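# Move one tray bottle upright into the crate's empty slot

## Task

Take one of the bottles on the tray and set it standing upright in the single empty slot of the crate, while the remaining two bottles stay upright on the tray; the crate and the tray must end neither tilted nor shifted from where they were, or the task counts as failed.

## Robot and tools

Robot: two 6-joint arms, left_arm (on the scene's +y side) and right_arm, each with a two-finger parallel gripper whose fingers cannot fold. Calibrated bases in the scene frame: left_arm at (+0.057, +0.528, +0.213) m, right_arm at (+0.031, -0.446, +0.213) m, both with quat_wxyz (+1.000, 0, 0, -0.018). A camera stand is fixed to the floor behind the arms. Loose objects may occasionally get a small push from outside.

Frames: the scene frame has its origin at table-top height midway between the nominal bases, +z up, +x out over the table. Each arm's hand poses, velocities, targets and its wrist camera pose are given in that arm's own base frame; the table and fixed cameras use the scene frame. Reported hand positions can be off by a few centimetres, more at long reach. Gripper axes: fingers point along +z, they open and close along y. end_effector_position is the spot between the pads when shut; fingertips extend about 33 mm past it at gaps up to 40 mm, shrinking to 9 mm when wide open.

Row format (shared by execute_actions and move): one flat list of 20 numbers covering both arms, even if one arm is idle. Left part first: x, y, z (metres, absolute target in left_arm's base frame), qw, qx, qy, qz (absolute orientation, w first), gripper position, force_limit, speed; then the same ten for right_arm. The last three of each part run from -1 to 1. To hold an arm still, resend its exact pose from the last result before it stopped moving, plus its last gripper numbers (a 0 is a real command, not 'unchanged'). Repeat the same quaternion in every row to keep orientation.

execute_actions(actions, cameras): actions is a list of up to 15 actions; each action is a list of up to 15 rows, one per 1/30 s step, the last row held if fewer. An action is rejected for both arms if any target lies over 0.6 m from that gripper's current position along any gripper axis; a malformed call or failed check on the first action rejects the whole call. Each step the controller limits the command to 70 mm and 16 degrees from the measured pose, so a far target may need several actions; the result's Hand target shows where the arm is actually headed. An empty actions list returns all cameras and extra info. cameras: names, ["all"], or [].

move(target, speed, blend, stop_force, zero, blocking, cameras): straight-line paths from each Hand target to the pose in target (one row or a list of up to 15 rows, no 0.6 m check). speed 0.002 to 2 m/s (default 0.25; rotation up to twice that in rad/s), one value or one per target. blend in m rounds corners of a list; 0 stops at each. stop_force 10 to 80 N ends an arm's path when it feels that much push along its travel; use it slowly and with small values, not while the gripper turns, and omit it when backing off a contact. zero (default true) re-zeroes force before the move. blocking=false returns after about 0.5 s while the move continues (not allowed with stop_force). Moves are capped at 10 s and do not avoid obstacles. The result adds a move: line (done, off_target, moving, held, fault...) and limits (paced = clipped, held = steps withheld). Keep paths away from an arm's own base.

wait(seconds 0 to 10, cameras); stop(cameras) brakes a running move; zoom_image(camera, region [x0,y0,x1,y1] pixels, at most 504 per side) enlarges the latest image of a camera; clear_fault(arm: left_arm or right_arm, cameras) clears a reported torque or force fault; finished_scene(scene: 1 to 3) ends the scene, with no further calls in that reply after ending scene 1.

Gripper: position +1 fully open (140 mm), pads touch near -0.8, -1 closes until blocked. force_limit at slow speed -1: about 14 N at -1, 40 N at 0, 58 N at +1 on narrow parts; faster closes grip much harder. speed -1 is about 30 mm/s, 0 about 140, +1 about 250. After closing, check object_status: 0 moving, 1 blocked while opening, 2 blocked while closing (grip), 3 reached target or pads met. To tighten, raise force_limit and nudge position (-1 to -0.98). To loosen, open and reclose slowly. position_measured is in counts: 3 open, ~75 = 100 mm, 139 = 60 mm, 200 = 20 mm, 230 pads met.

Result lines: poses, velocities (omitted when joints read within noise), Joint torques, External joint torques (outside load estimate, includes held weight), Flange force along gripper axes, Tool commands, MOTOR HOT or fault lines.

Cameras: cam_head_left, cam_head_right, cam_high, cam_low, cam_left_wrist, cam_right_wrist, all 672x504.

Avoid: knocking bottles over or off the table, dropping or releasing a moving bottle, tilting or shifting the crate or tray, fast contact and commanding past firm contact (arms are stiff), gripper-to-gripper or arm-to-arm presses, holding loads far off-centre or twisting the wrist hard. Faults: a joint over its load limit (waist/shoulder 323, elbow 152, wrist joints 42.7 N m) or 144 N outside force stops the arm until clear_fault. Long holds or stretched poses overheat motors and brake the arm for 30 to 60 s or more.

Each tool is called as name(argument=value, ...), one argument or row to a line, values as JSON.

## Session

execute_actions(
  actions=[],
)

Scene clock: 0.00 s.
left_arm: end_effector_position=(+0.4371, -0.2487, +0.0381) position_measured=3 object_status=3 end_effector_quat_wxyz=(-0.486, +0.487, +0.594, +0.416) | right_arm: end_effector_position=(+0.5121, +0.0228, +0.1792) position_measured=3 object_status=3 end_effector_quat_wxyz=(-0.014, +0.957, -0.291, +0.013)
Joint positions: left_arm=[-0.903 0.828 1.753 0.511 1.883 -1.325] | right_arm=[-0.037 0.01 2.047 0.024 1.053 2.113]
Joint velocities: within noise
Joint torques (N m): no reading
External joint torques (N m): no reading
Flange force (N): no reading
Hand target: left_arm +0.4371, -0.2487, +0.0381; -0.486, +0.487, +0.594, +0.416 | right_arm +0.5121, +0.0228, +0.1792; -0.014, +0.957, -0.291, +0.013
Tool commands: left_gripper/position=+1.0 left_gripper/force_limit=+1.0 left_gripper/speed=+1.0 right_gripper/position=+1.0 right_gripper/force_limit=+1.0 right_gripper/speed=+1.0

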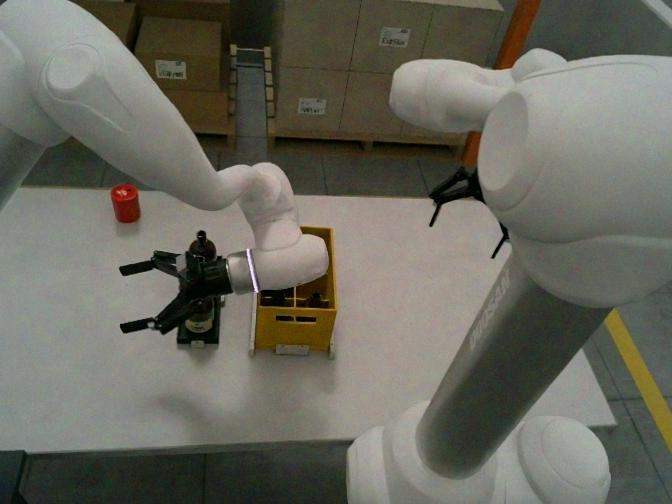

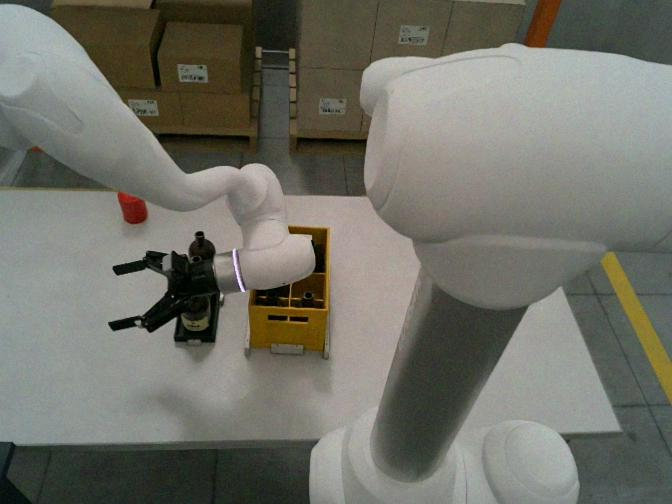

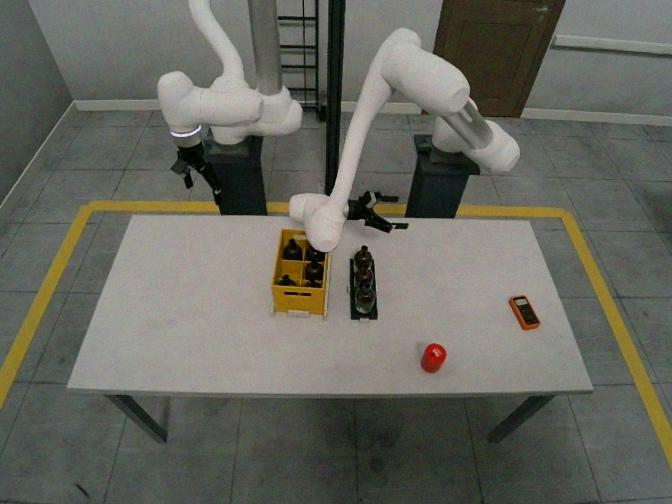

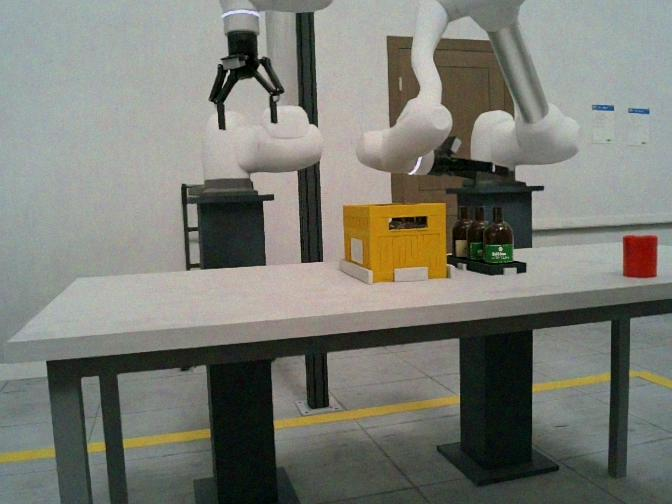

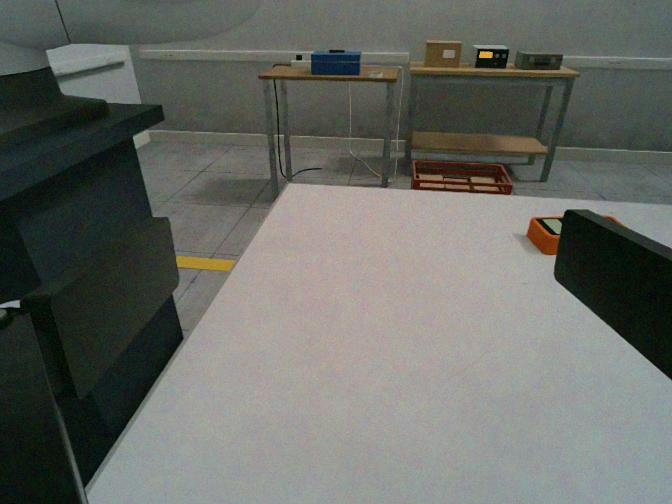

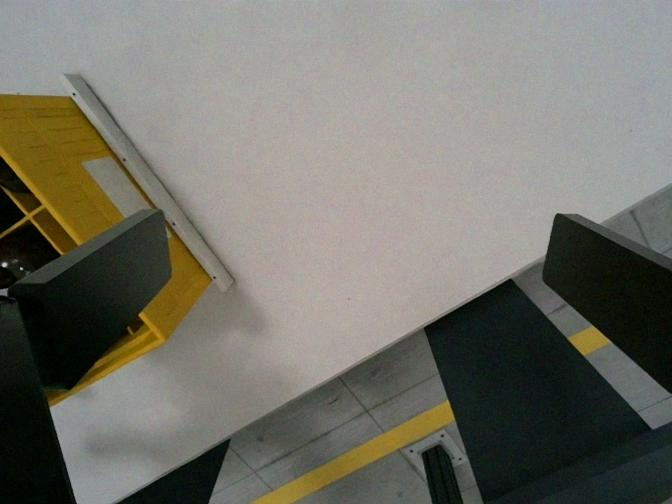

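move(
  target=[
    [0.43,-0.25,0.25,-0.486,0.487,0.594,0.416,1,1,1,0.5121,0.0228,0.1792,-0.014,0.957,-0.291,0.013,1,1,1],
    [0.43,-0.3,0.33,0,1,0,0,1,1,1,0.5121,0.0228,0.1792,-0.014,0.957,-0.291,0.013,1,1,1],
  ],
  speed=0.5,
  blend=0.05,
  cameras=["all"],
)

Scene clock: 13.40 s.
left_arm: end_effector_position=(+0.4300, -0.3000, +0.3300) position_measured=3 object_status=3 end_effector_quat_wxyz=(+0.000, +1.000, +0.000, +0.000) | right_arm: end_effector_position=(+0.5121, +0.0228, +0.1792) position_measured=3 object_status=3 end_effector_quat_wxyz=(-0.014, +0.957, -0.291, +0.013)
Joint positions: left_arm=[-0.675 -0.04 1.808 0 1.374 0.896] | right_arm=[-0.036 0.009 2.047 0.023 1.053 2.114]
Joint torques (N m): left_arm=[1.27 -36.11 -43.28 4.1 -0.04 0.11] | right_arm=[-1.14 -44.78 -34.72 3.76 -0.39 0.51]
External joint torques (N m): left_arm=[-1.38 -0.73 2.17 0.14 0 -0.11] | right_arm=[0.99 7.03 -2.23 0.04 0.26 -0.51]
Flange force (N): left_arm=[-5.5 -0.4 3.1] | right_arm=[11.6 -9.4 3.4]
Hand target: left_arm +0.4300, -0.3000, +0.3300; +0.000, +1.000, +0.000, +0.000 | right_arm +0.5121, +0.0228, +0.1792; -0.014, +0.957, -0.291, +0.013
Off the commanded pose: left_arm 0.000 m, 0 deg | right_arm 0.000 m, 0 deg.
move: done; limits=paced

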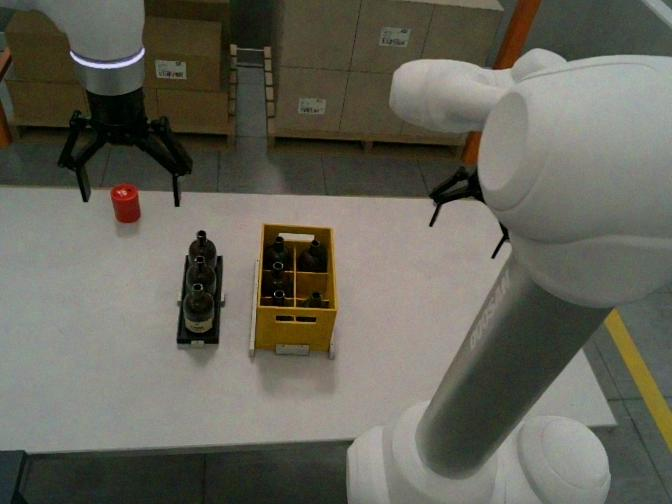

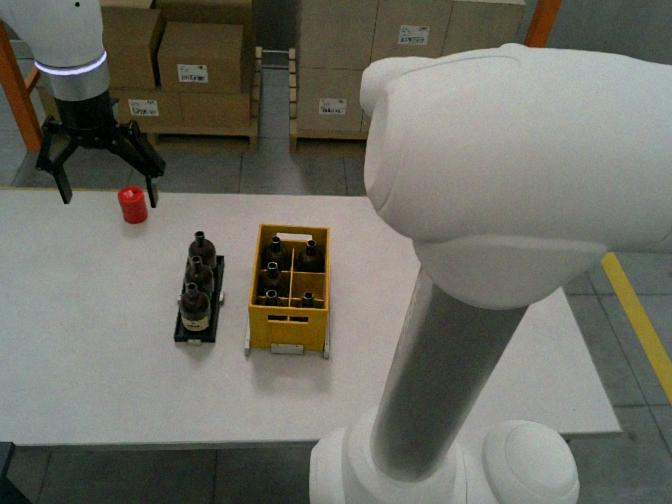

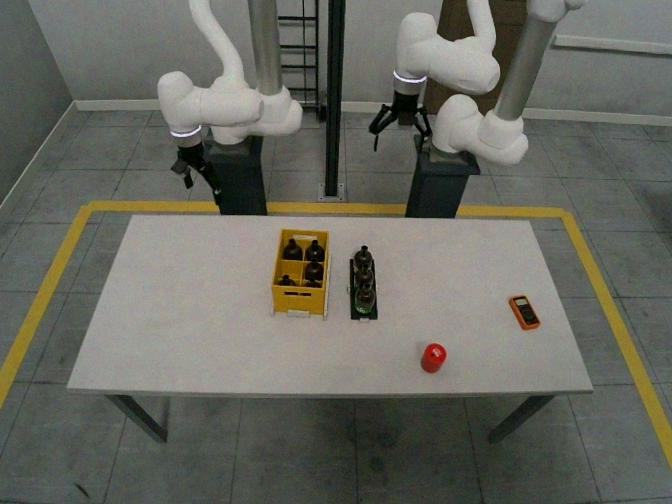

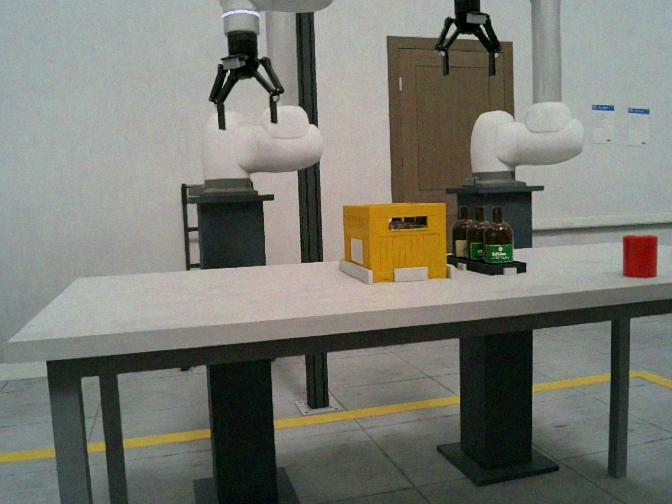

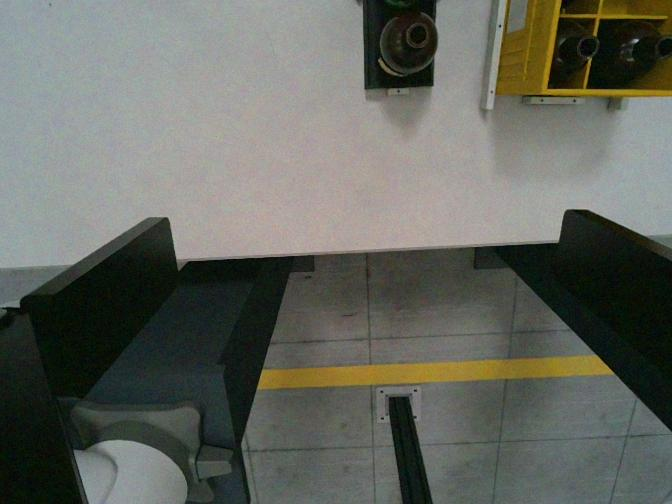

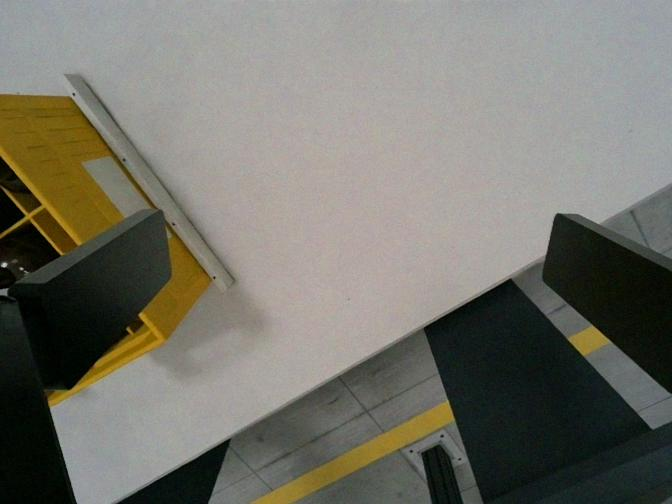

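move(
  target=[0.62,-0.37,0.3,0,1,0,0,1,1,1,0.5121,0.0228,0.1792,-0.014,0.957,-0.291,0.013,1,1,1],
  speed=0.5,
  cameras=["cam_left_wrist","cam_head_left","cam_high"],
)

move(
  target=[0.62,-0.37,0.18,0,1,0,0,1,1,1,0.5121,0.0228,0.1792,-0.014,0.957,-0.291,0.013,1,1,1],
  speed=0.5,
  cameras=["all"],
)

Scene clock: 24.13 s.
left_arm: end_effector_position=(+0.6200, -0.3700, +0.3000) position_measured=3 object_status=3 end_effector_quat_wxyz=(+0.000, +1.000, +0.000, +0.000) | right_arm: end_effector_position=(+0.5121, +0.0228, +0.1792) position_measured=3 object_status=3 end_effector_quat_wxyz=(-0.014, +0.957, -0.291, +0.013)
Joint positions: left_arm=[-0.586 0.285 1.493 0 1.364 0.985] | right_arm=[-0.036 0.009 2.047 0.023 1.053 2.114]
Joint torques (N m): left_arm=[0.85 -67.72 -42.26 4.06 -0.02 0.11] | right_arm=[-1.05 -44.74 -34.63 3.73 -0.35 0.54]
External joint torques (N m): left_arm=[-0.97 -2.74 0.97 0.19 -0.03 -0.11] | right_arm=[0.86 6.97 -2.38 0.07 0.21 -0.54]
Flange force (N): left_arm=[-6.3 -2.0 0.5] | right_arm=[11.9 -9.2 3.3]
Hand target: left_arm +0.6200, -0.3700, +0.3000; +0.000, +1.000, +0.000, +0.000 | right_arm +0.5121, +0.0228, +0.1792; -0.014, +0.957, -0.291, +0.013
Off the commanded pose: left_arm 0.000 m, 0 deg | right_arm 0.000 m, 0 deg.
move: done; limits=paced
Images, in order (width x height): cam_head_left 672x504, cam_high 672x504, cam_left_wrist 672x504.

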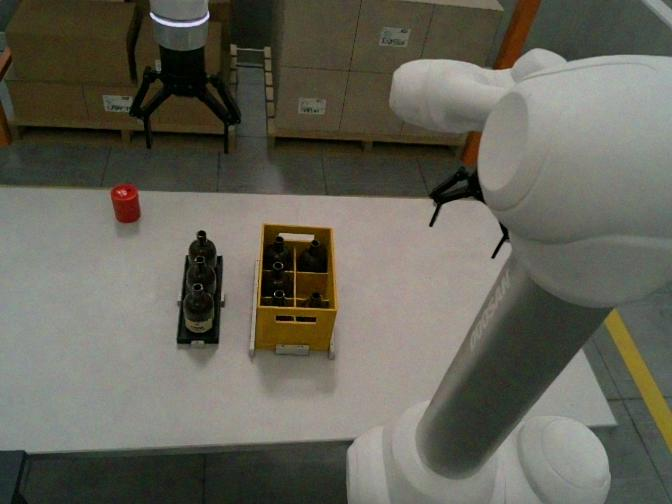

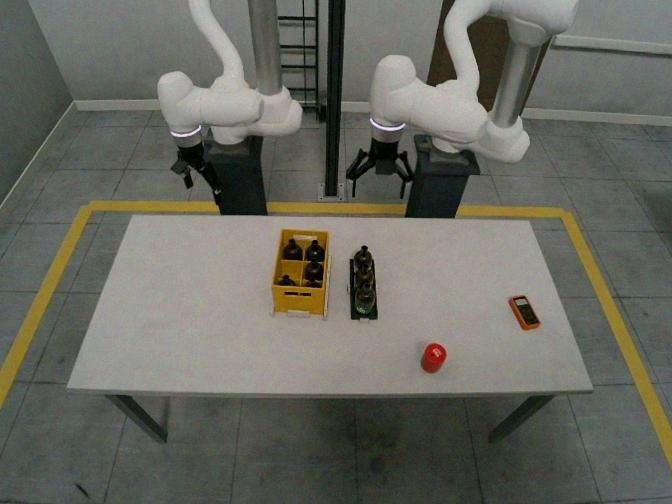

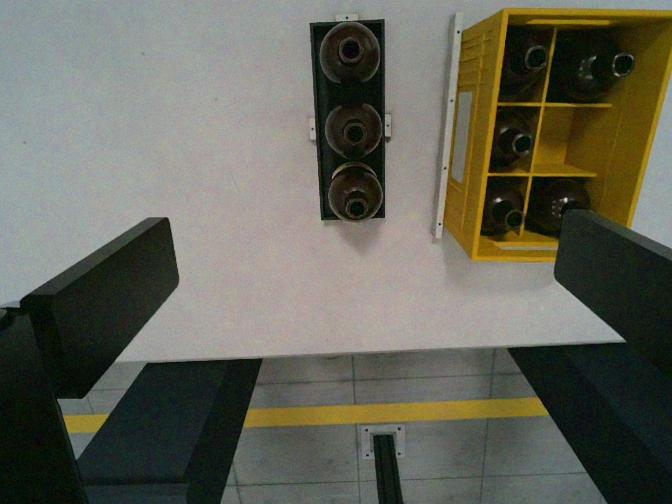

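Scene clock: 25.00 s.
left_arm: end_effector_position=(+0.6200, -0.3700, +0.1801) position_measured=3 object_status=3 end_effector_quat_wxyz=(+0.000, +1.000, +0.000, +0.000) | right_arm: end_effector_position=(+0.5121, +0.0228, +0.1792) position_measured=3 object_status=3 end_effector_quat_wxyz=(-0.014, +0.957, -0.291, +0.013)
Joint positions: left_arm=[-0.586 0.344 1.639 0 1.159 0.985] | right_arm=[-0.036 0.009 2.047 0.023 1.053 2.114]
Joint torques (N m): left_arm=[1.57 -71.93 -40.25 3.85 0.12 0.01] | right_arm=[-0.99 -44.51 -34.62 3.75 -0.38 0.5]
External joint torques (N m): left_arm=[-1.72 -1.55 1.79 0.11 -0.16 0] | right_arm=[0.8 6.75 -2.42 0.05 0.24 -0.5]
Flange force (N): left_arm=[-6.6 -1.2 1.1] | right_arm=[11.7 -9.0 2.9]
Hand target: left_arm +0.6200, -0.3700, +0.1800; +0.000, +1.000, +0.000, +0.000 | right_arm +0.5121, +0.0228, +0.1792; -0.014, +0.957, -0.291, +0.013
Off the commanded pose: left_arm 0.000 m, 0 deg | right_arm 0.000 m, 0 deg.
move: done

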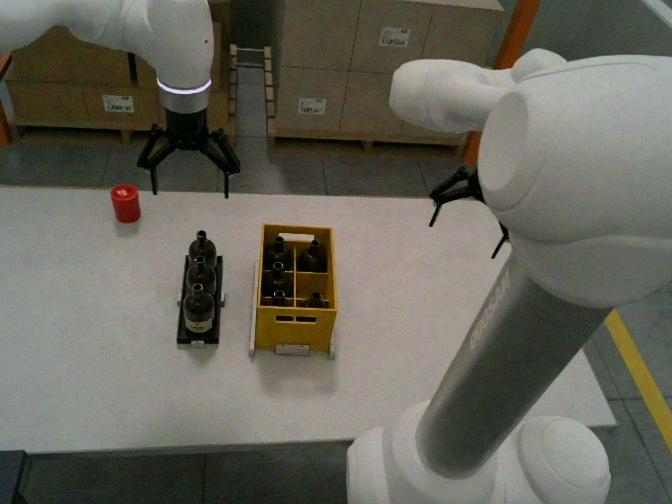

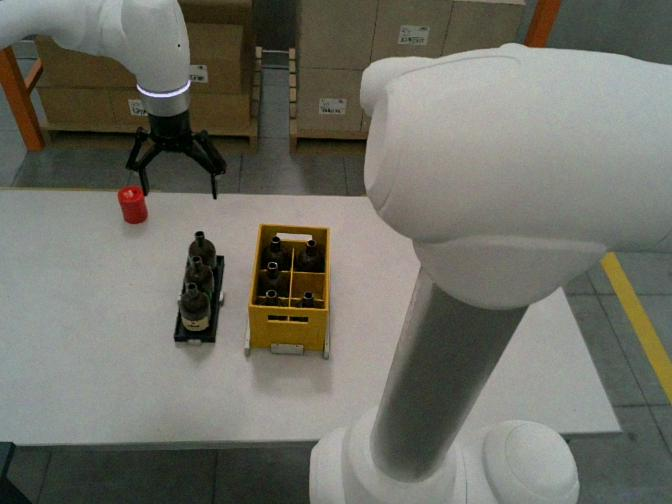

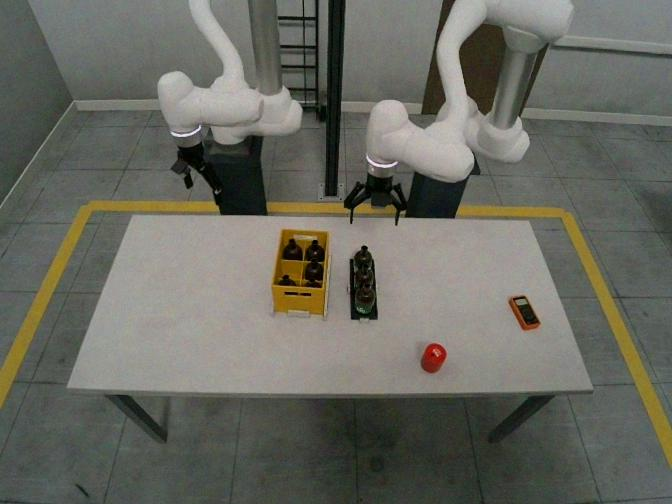

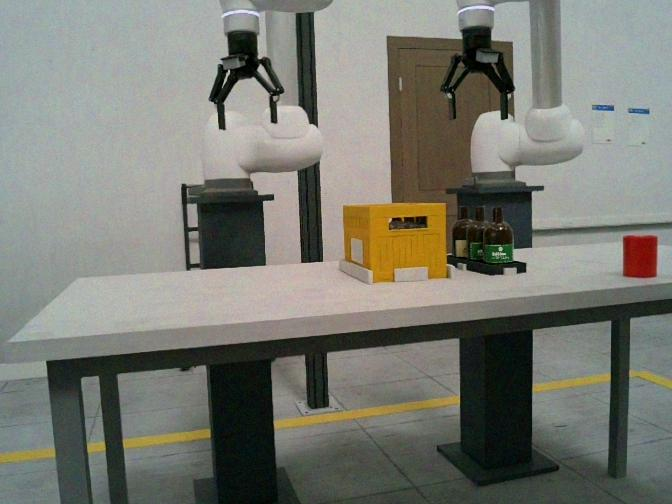

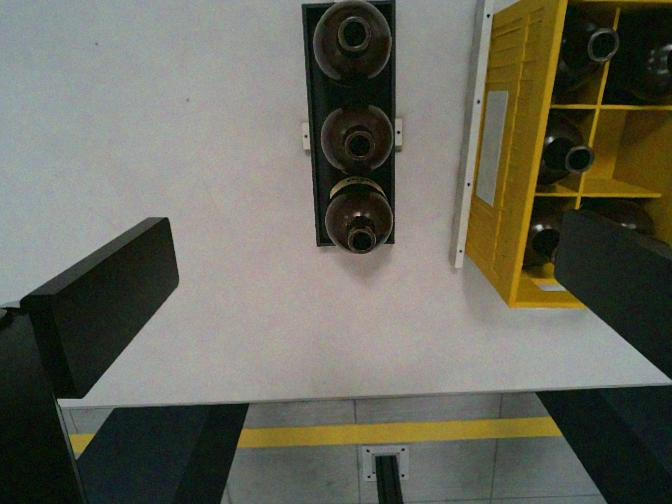

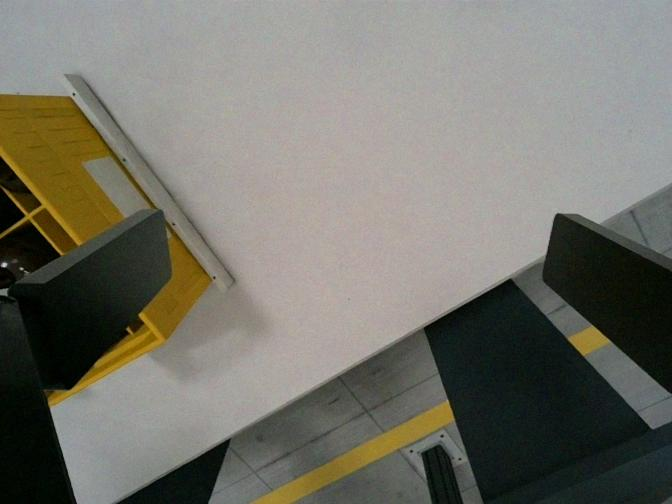

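move(
  target=[0.535,-0.386,0.03,0,1,0,0,1,1,1,0.5121,0.0228,0.1792,-0.014,0.957,-0.291,0.013,1,1,1],
  speed=0.4,
  cameras=["cam_left_wrist","cam_head_left","cam_low"],
)

Scene clock: 67.47 s.
left_arm: end_effector_position=(+0.5350, -0.3860, +0.0300) position_measured=3 object_status=3 end_effector_quat_wxyz=(+0.000, +1.000, +0.000, +0.000) | right_arm: end_effector_position=(+0.5121, +0.0228, +0.1792) position_measured=3 object_status=3 end_effector_quat_wxyz=(-0.014, +0.957, -0.291, +0.013)
Joint positions: left_arm=[-0.677 0.388 1.892 0 0.862 0.893] | right_arm=[-0.036 0.009 2.047 0.023 1.053 2.114]
Joint torques (N m): left_arm=[1.51 -68.63 -33.41 3.11 0.03 0.01] | right_arm=[-1.24 -44.67 -34.59 3.79 -0.4 0.55]
External joint torques (N m): left_arm=[-1.57 -2.59 1.43 0.19 -0.08 -0.01] | right_arm=[1.08 6.48 -2.62 0.03 0.25 -0.55]
Flange force (N): left_arm=[-6.6 -1.8 -1.8] | right_arm=[11.4 -9.4 2.5]
Hand target: left_arm +0.5350, -0.3860, +0.0300; +0.000, +1.000, +0.000, +0.000 | right_arm +0.5121, +0.0228, +0.1792; -0.014, +0.957, -0.291, +0.013
Off the commanded pose: left_arm 0.000 m, 0 deg | right_arm 0.000 m, 0 deg.
move: done
Images, in order (width x height): cam_head_left 672x504, cam_low 672x504, cam_left_wrist 672x504.

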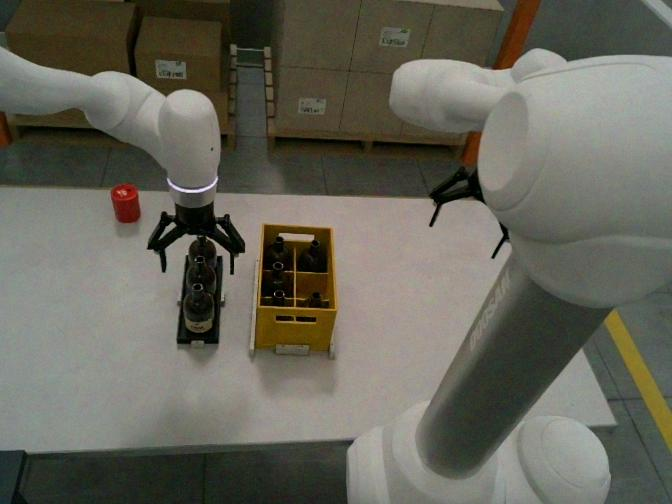

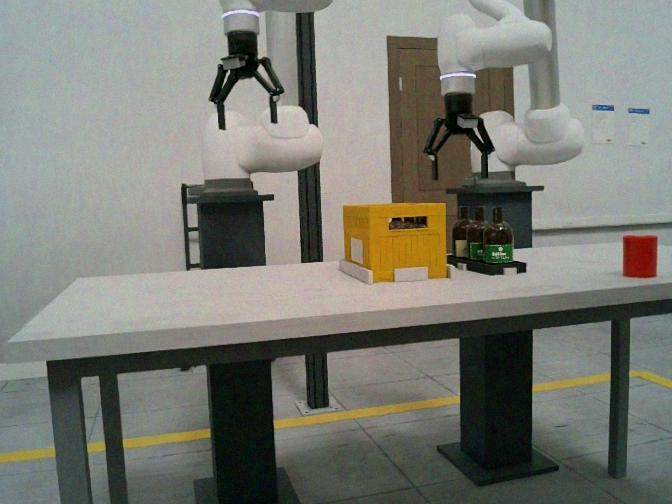

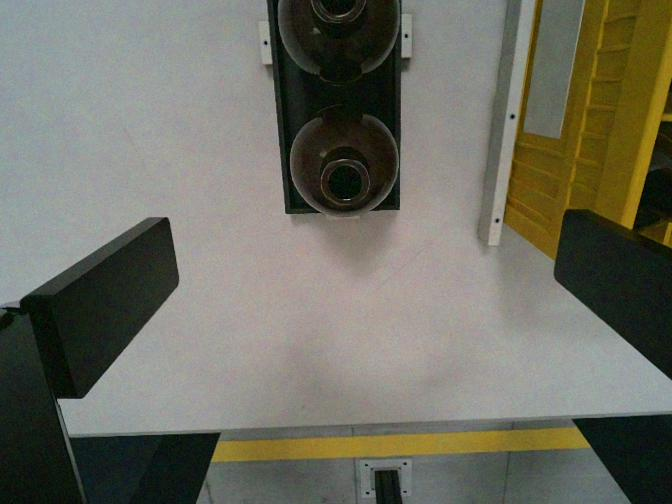

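move(
  target=[
    [0.537,-0.382,-0.083,0,1,0,0,1,1,1,0.5121,0.0228,0.1792,-0.014,0.957,-0.291,0.013,1,1,1],
    [0.537,-0.382,-0.083,0,1,0,0,-1,-0.1,-0.9,0.5121,0.0228,0.1792,-0.014,0.957,-0.291,0.013,1,1,1],
  ],
  speed=0.25,
  cameras=["cam_left_wrist","cam_low"],
)

Scene clock: 75.83 s.
left_arm: end_effector_position=(+0.5370, -0.3820, -0.0830) position_measured=126 object_status=0 end_effector_quat_wxyz=(+0.000, +1.000, +0.000, +0.000) | right_arm: end_effector_position=(+0.5121, +0.0228, +0.1792) position_measured=3 object_status=3 end_effector_quat_wxyz=(-0.014, +0.957, -0.291, +0.013)
Joint positions: left_arm=[-0.671 0.527 1.947 0 0.668 0.9] | right_arm=[-0.036 0.009 2.047 0.023 1.053 2.114]
Joint torques (N m): left_arm=[-1.14 -64.53 -24.94 1.93 -2.16 0.38] | right_arm=[-1.09 -44.69 -34.81 3.74 -0.4 0.54]
External joint torques (N m): left_arm=[1.03 -13.75 -1.24 0.77 2.11 -0.38] | right_arm=[0.93 6.97 -2.07 0.05 0.26 -0.54]
Flange force (N): left_arm=[-7.7 -6.7 -22.6] | right_arm=[11.4 -9.0 3.5]
Hand target: left_arm +0.5370, -0.3820, -0.0830; +0.000, +1.000, +0.000, +0.000 | right_arm +0.5121, +0.0228, +0.1792; -0.014, +0.957, -0.291, +0.013
Off the commanded pose: left_arm 0.000 m, 0 deg | right_arm 0.000 m, 0 deg.
move: done
Images, in order (width x height): cam_low 672x504, cam_left_wrist 672x504.

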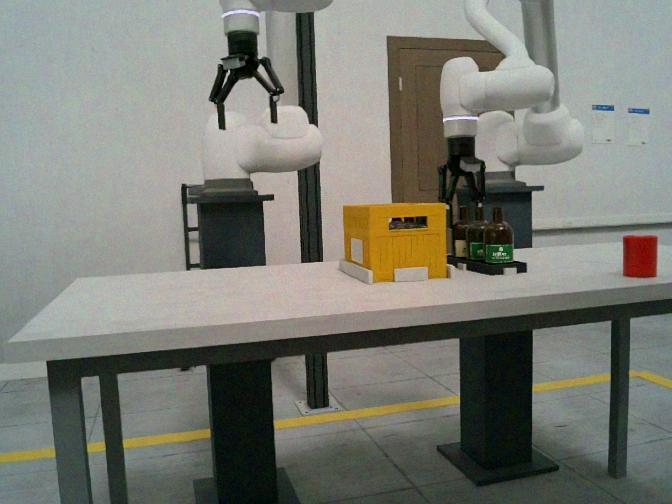

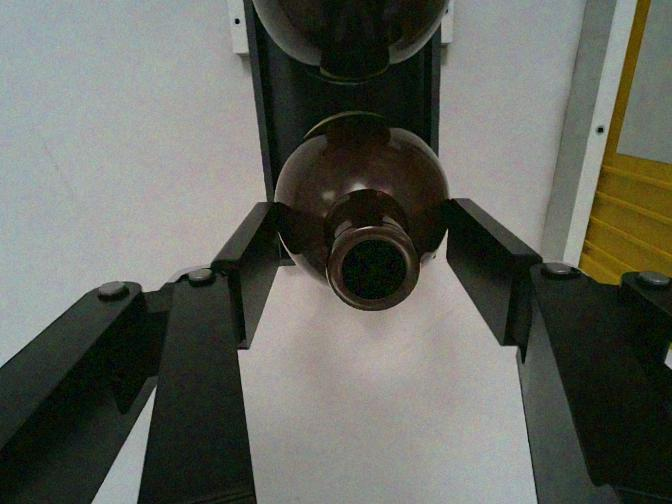

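wait(
  seconds=0.5,
  cameras=["cam_left_wrist"],
)

Scene clock: 78.93 s.
left_arm: end_effector_position=(+0.5370, -0.3820, -0.0830) position_measured=126 object_status=2 end_effector_quat_wxyz=(+0.000, +1.000, +0.000, +0.000) | right_arm: end_effector_position=(+0.5121, +0.0228, +0.1792) position_measured=3 object_status=3 end_effector_quat_wxyz=(-0.014, +0.957, -0.291, +0.013)
Joint positions: left_arm=[-0.671 0.527 1.947 0 0.668 0.9] | right_arm=[-0.036 0.009 2.047 0.023 1.053 2.114]
Joint torques (N m): left_arm=[-1.09 -64.39 -25.14 1.89 -2.1 0.29] | right_arm=[-1.28 -44.77 -34.71 3.76 -0.38 0.51]
External joint torques (N m): left_arm=[0.89 -13.95 -1.15 0.81 2.04 -0.29] | right_arm=[1.21 6.81 -2.26 0.04 0.24 -0.51]
Flange force (N): left_arm=[-8.1 -6.9 -22.7] | right_arm=[11.1 -9.6 3.2]
Hand target: left_arm +0.5370, -0.3820, -0.0830; +0.000, +1.000, +0.000, +0.000 | right_arm +0.5121, +0.0228, +0.1792; -0.014, +0.957, -0.291, +0.013
Tool commands: left_gripper/position=-1.0 left_gripper/force_limit=-0.1 left_gripper/speed=-0.9 right_gripper/position=+1.0 right_gripper/force_limit=+1.0 right_gripper/speed=+1.0
Off the commanded pose: left_arm 0.000 m, 0 deg | right_arm 0.000 m, 0 deg.
wait: 0.50 s; at rest from the start
Images, in order (width x height): cam_left_wrist 672x504.

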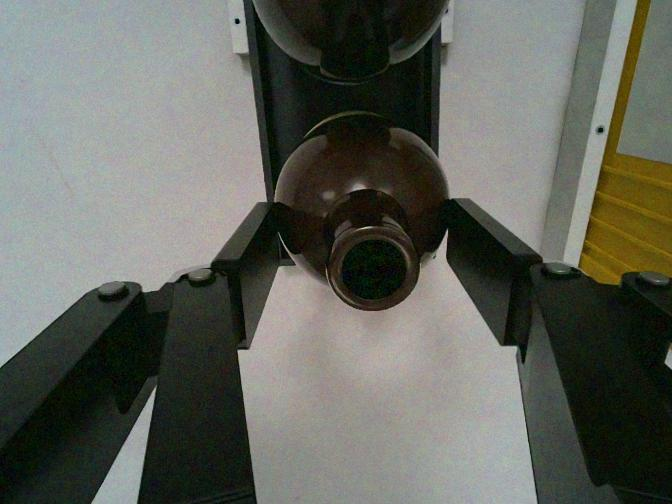

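move(
  target=[
    [0.537,-0.382,-0.083,0,1,0,0,0.4,-0.1,-0.5,0.5121,0.0228,0.1792,-0.014,0.957,-0.291,0.013,1,1,1],
    [0.537,-0.382,-0.066,0,1,0,0,0.4,-0.1,-0.5,0.5121,0.0228,0.1792,-0.014,0.957,-0.291,0.013,1,1,1],
    [0.537,-0.382,-0.066,0,1,0,0,-1,0.2,-0.85,0.5121,0.0228,0.1792,-0.014,0.957,-0.291,0.013,1,1,1],
  ],
  speed=0.15,
)

wait(
  seconds=1.2,
  cameras=["cam_left_wrist","cam_low"],
)

Scene clock: 90.17 s.
left_arm: end_effector_position=(+0.5370, -0.3820, -0.0660) position_measured=156 object_status=0 end_effector_quat_wxyz=(+0.000, +1.000, +0.000, +0.000) | right_arm: end_effector_position=(+0.5121, +0.0228, +0.1792) position_measured=3 object_status=3 end_effector_quat_wxyz=(-0.014, +0.957, -0.291, +0.013)
Joint positions: left_arm=[-0.671 0.504 1.941 0 0.696 0.9] | right_arm=[-0.036 0.009 2.047 0.023 1.053 2.114]
Joint torques (N m): left_arm=[-1.73 -68.44 -26.49 2.1 -0.81 0.1] | right_arm=[-1.15 -44.63 -34.76 3.76 -0.38 0.54]
External joint torques (N m): left_arm=[1.63 -8.65 -0.61 0.7 0.76 -0.1] | right_arm=[1.09 6.7 -2.11 0.03 0.25 -0.54]
Flange force (N): left_arm=[-4.8 -6.3 -13.0] | right_arm=[10.9 -9.1 3.2]
Hand target: left_arm +0.5370, -0.3820, -0.0660; +0.000, +1.000, +0.000, +0.000 | right_arm +0.5121, +0.0228, +0.1792; -0.014, +0.957, -0.291, +0.013
Off the commanded pose: left_arm 0.000 m, 0 deg | right_arm 0.000 m, 0 deg.
move: done

Scene clock: 91.37 s.
left_arm: end_effector_position=(+0.5370, -0.3820, -0.0660) position_measured=156 object_status=2 end_effector_quat_wxyz=(+0.000, +1.000, +0.000, +0.000) | right_arm: end_effector_position=(+0.5121, +0.0228, +0.1792) position_measured=3 object_status=3 end_effector_quat_wxyz=(-0.014, +0.957, -0.291, +0.013)
Joint positions: left_arm=[-0.671 0.504 1.941 0 0.696 0.9] | right_arm=[-0.036 0.009 2.047 0.023 1.053 2.114]
Joint torques (N m): left_arm=[-0.5 -68.49 -26.75 2.07 -0.95 0.09] | right_arm=[-1.28 -44.66 -34.76 3.72 -0.35 0.57]
External joint torques (N m): left_arm=[0.39 -8.7 -0.36 0.72 0.9 -0.09] | right_arm=[1.2 7.12 -2.08 0.07 0.22 -0.57]
Flange force (N): left_arm=[-6.3 -5.0 -13.2] | right_arm=[11.4 -9.6 3.7]
Hand target: left_arm +0.5370, -0.3820, -0.0660; +0.000, +1.000, +0.000, +0.000 | right_arm +0.5121, +0.0228, +0.1792; -0.014, +0.957, -0.291, +0.013
Tool commands: left_gripper/position=-1.0 left_gripper/force_limit=+0.2 left_gripper/speed=-0.85 right_gripper/position=+1.0 right_gripper/force_limit=+1.0 right_gripper/speed=+1.0
Off the commanded pose: left_arm 0.000 m, 0 deg | right_arm 0.000 m, 0 deg.
wait: 1.20 s; at rest by 0.17 s
Images, in order (width x height): cam_low 672x504, cam_left_wrist 672x504.

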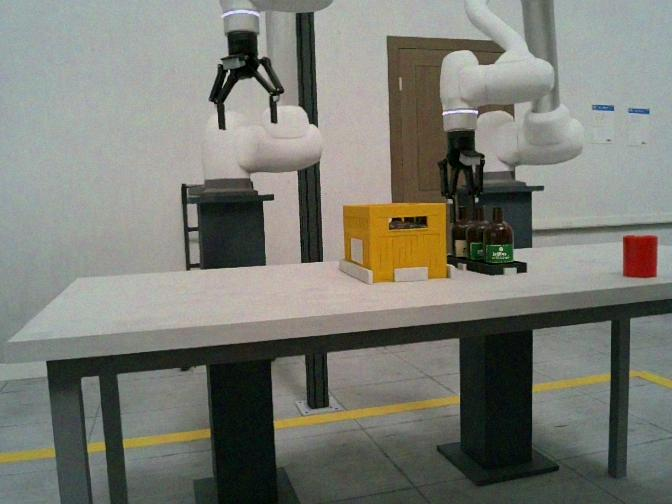

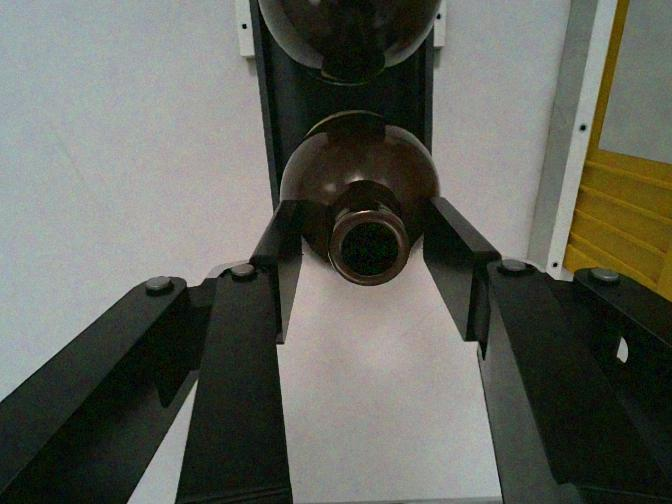

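move(
  target=[
    [0.537,-0.382,-0.066,0,1,0,0,0.3,-0.1,-0.5,0.5121,0.0228,0.1792,-0.014,0.957,-0.291,0.013,1,1,1],
    [0.539,-0.382,-0.052,0,1,0,0,0.3,-0.1,-0.5,0.5121,0.0228,0.1792,-0.014,0.957,-0.291,0.013,1,1,1],
    [0.539,-0.382,-0.052,0,1,0,0,-1,0.2,-0.85,0.5121,0.0228,0.1792,-0.014,0.957,-0.291,0.013,1,1,1],
  ],
  speed=0.15,
)

wait(
  seconds=1.2,
  cameras=["cam_left_wrist","cam_low","cam_head_left"],
)

Scene clock: 104.90 s.
left_arm: end_effector_position=(+0.5390, -0.3820, -0.0520) position_measured=194 object_status=0 end_effector_quat_wxyz=(+0.000, +1.000, +0.000, +0.000) | right_arm: end_effector_position=(+0.5121, +0.0228, +0.1792) position_measured=3 object_status=3 end_effector_quat_wxyz=(-0.014, +0.957, -0.291, +0.013)
Joint positions: left_arm=[-0.669 0.488 1.932 0 0.722 0.902] | right_arm=[-0.036 0.009 2.047 0.023 1.053 2.114]
Joint torques (N m): left_arm=[-0.13 -70.15 -28.01 2.19 -0.68 0.06] | right_arm=[-1.39 -44.55 -34.64 3.74 -0.36 0.52]
External joint torques (N m): left_arm=[0.04 -6.16 0.23 0.68 0.64 -0.06] | right_arm=[1.35 6.47 -2.22 0.05 0.24 -0.52]
Flange force (N): left_arm=[-5.7 -4.0 -9.0] | right_arm=[10.5 -9.5 3.0]
Hand target: left_arm +0.5390, -0.3820, -0.0520; +0.000, +1.000, +0.000, +0.000 | right_arm +0.5121, +0.0228, +0.1792; -0.014, +0.957, -0.291, +0.013
Off the commanded pose: left_arm 0.000 m, 0 deg | right_arm 0.000 m, 0 deg.
move: done

Scene clock: 106.10 s.
left_arm: end_effector_position=(+0.5390, -0.3820, -0.0520) position_measured=194 object_status=2 end_effector_quat_wxyz=(+0.000, +1.000, +0.000, +0.000) | right_arm: end_effector_position=(+0.5121, +0.0228, +0.1792) position_measured=3 object_status=3 end_effector_quat_wxyz=(-0.014, +0.957, -0.291, +0.013)
Joint positions: left_arm=[-0.669 0.488 1.932 0 0.722 0.902] | right_arm=[-0.036 0.009 2.047 0.023 1.053 2.114]
Joint torques (N m): left_arm=[-0.28 -69.69 -28.15 2.25 -0.62 0.01] | right_arm=[-1.1 -44.61 -34.76 3.76 -0.36 0.53]
External joint torques (N m): left_arm=[0.21 -6.64 0.29 0.63 0.57 -0.01] | right_arm=[1.05 6.88 -2.18 0.03 0.23 -0.53]
Flange force (N): left_arm=[-6.1 -4.7 -9.4] | right_arm=[11.3 -9.3 3.4]
Hand target: left_arm +0.5390, -0.3820, -0.0520; +0.000, +1.000, +0.000, +0.000 | right_arm +0.5121, +0.0228, +0.1792; -0.014, +0.957, -0.291, +0.013
Tool commands: left_gripper/position=-1.0 left_gripper/force_limit=+0.2 left_gripper/speed=-0.85 right_gripper/position=+1.0 right_gripper/force_limit=+1.0 right_gripper/speed=+1.0
Off the commanded pose: left_arm 0.000 m, 0 deg | right_arm 0.000 m, 0 deg.
wait: 1.20 s; at rest by 0.17 s
Images, in order (width x height): cam_head_left 672x504, cam_low 672x504, cam_left_wrist 672x504.

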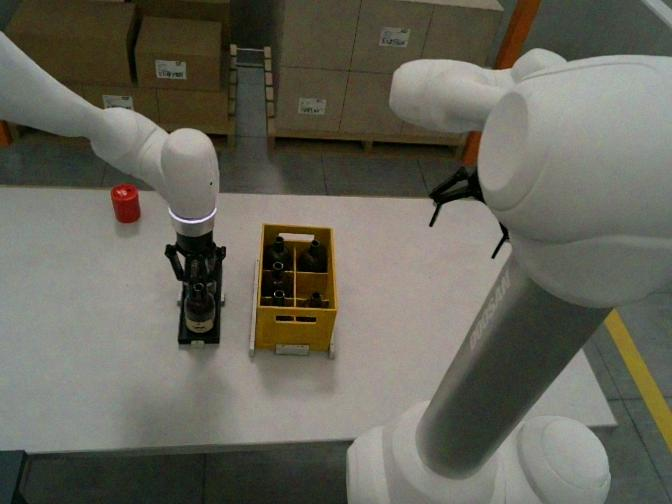

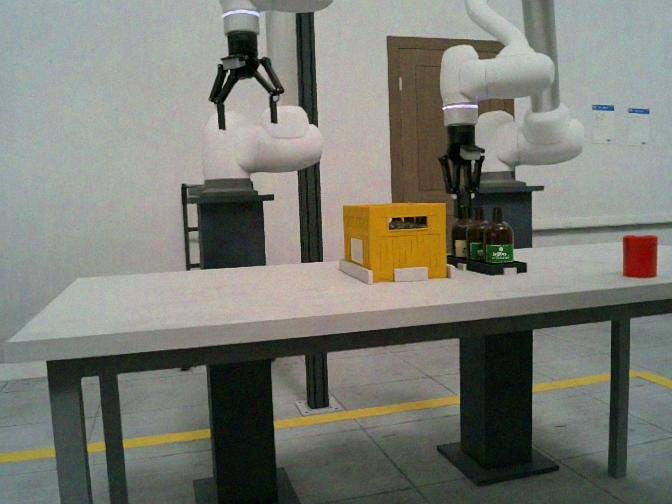

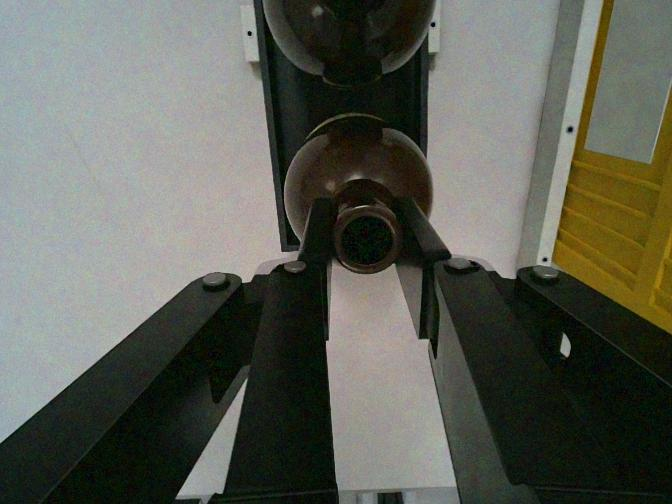

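move(
  target=[
    [0.539,-0.382,0.15,0,1,0,0,-1,0.2,-0.85,0.5121,0.0228,0.1792,-0.014,0.957,-0.291,0.013,1,1,1],
    [0.604,-0.687,0.15,0,1,0,0,-1,0.2,-0.85,0.5121,0.0228,0.1792,-0.014,0.957,-0.291,0.013,1,1,1],
  ],
  speed=0.2,
  blend=[0.03,0],
  cameras=["all"],
)

Scene clock: 115.27 s.
left_arm: end_effector_position=(+0.6040, -0.6870, +0.1500) position_measured=194 object_status=2 end_effector_quat_wxyz=(+0.000, +1.000, +0.000, +0.000) | right_arm: end_effector_position=(+0.5121, +0.0228, +0.1792) position_measured=3 object_status=3 end_effector_quat_wxyz=(-0.014, +0.957, -0.291, +0.013)
Joint positions: left_arm=[-0.887 0.657 1.206 0 1.279 0.683] | right_arm=[-0.036 0.009 2.047 0.023 1.053 2.114]
Joint torques (N m): left_arm=[1.04 -101.71 -43.66 3.97 -0.1 0.09] | right_arm=[-1.2 -44.63 -34.78 3.75 -0.36 0.54]
External joint torques (N m): left_arm=[-1.12 -1.67 3.48 0.18 0.07 -0.09] | right_arm=[1.31 6.46 -2.09 0.04 0.24 -0.54]
Flange force (N): left_arm=[-9.3 -8.6 2.6] | right_arm=[10.4 -9.2 3.1]
Hand target: left_arm +0.6040, -0.6870, +0.1500; +0.000, +1.000, +0.000, +0.000 | right_arm +0.5121, +0.0228, +0.1792; -0.014, +0.957, -0.291, +0.013
Off the commanded pose: left_arm 0.000 m, 0 deg | right_arm 0.000 m, 0 deg.
move: done

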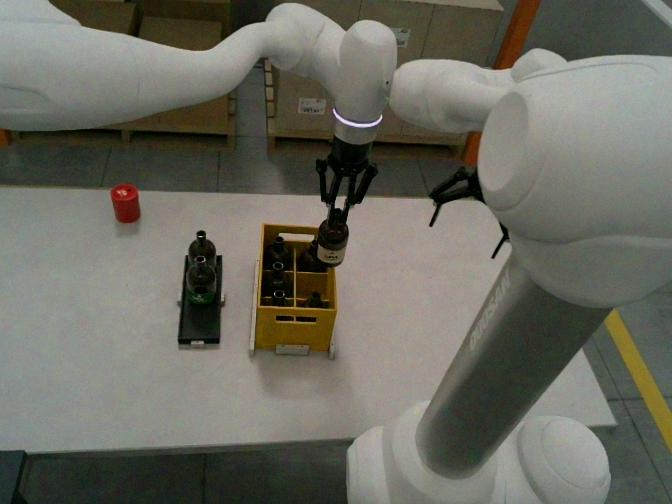

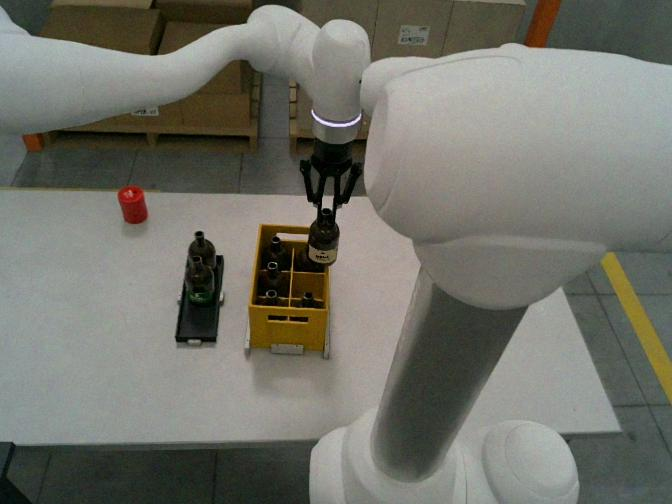

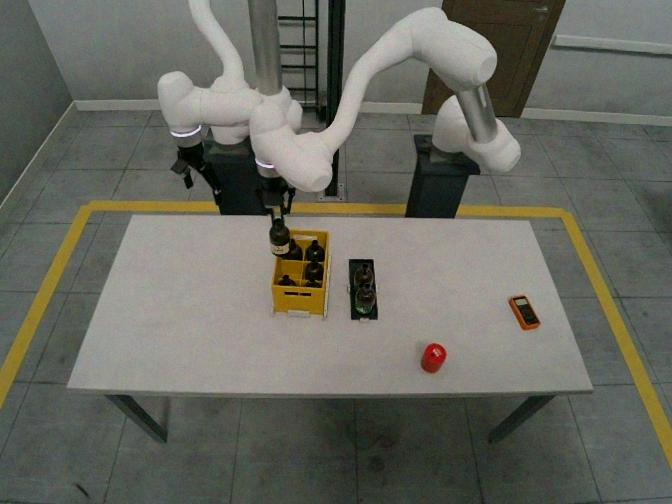

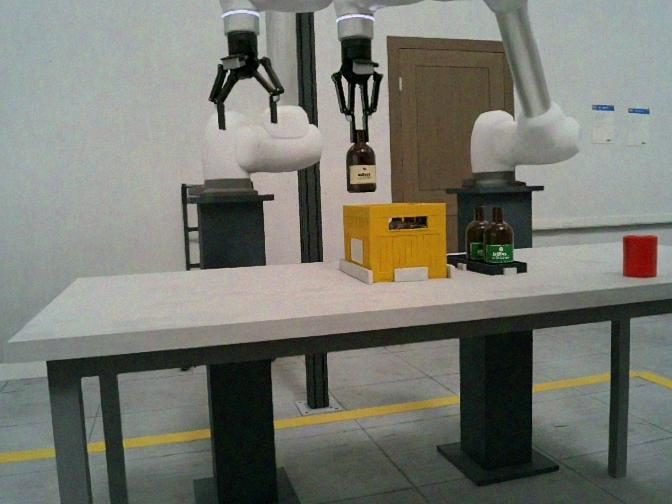

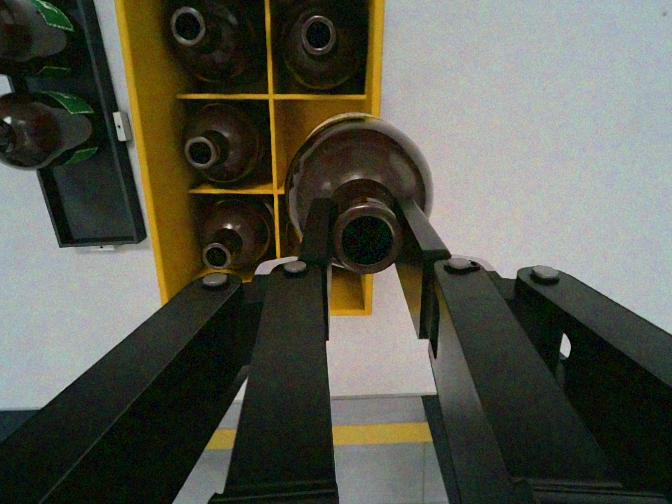

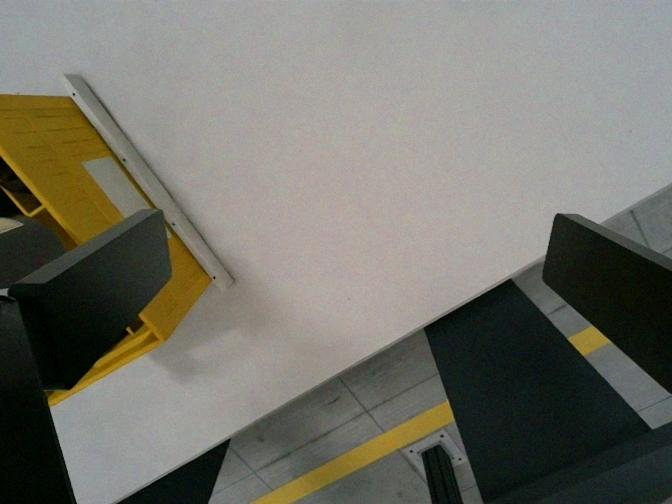

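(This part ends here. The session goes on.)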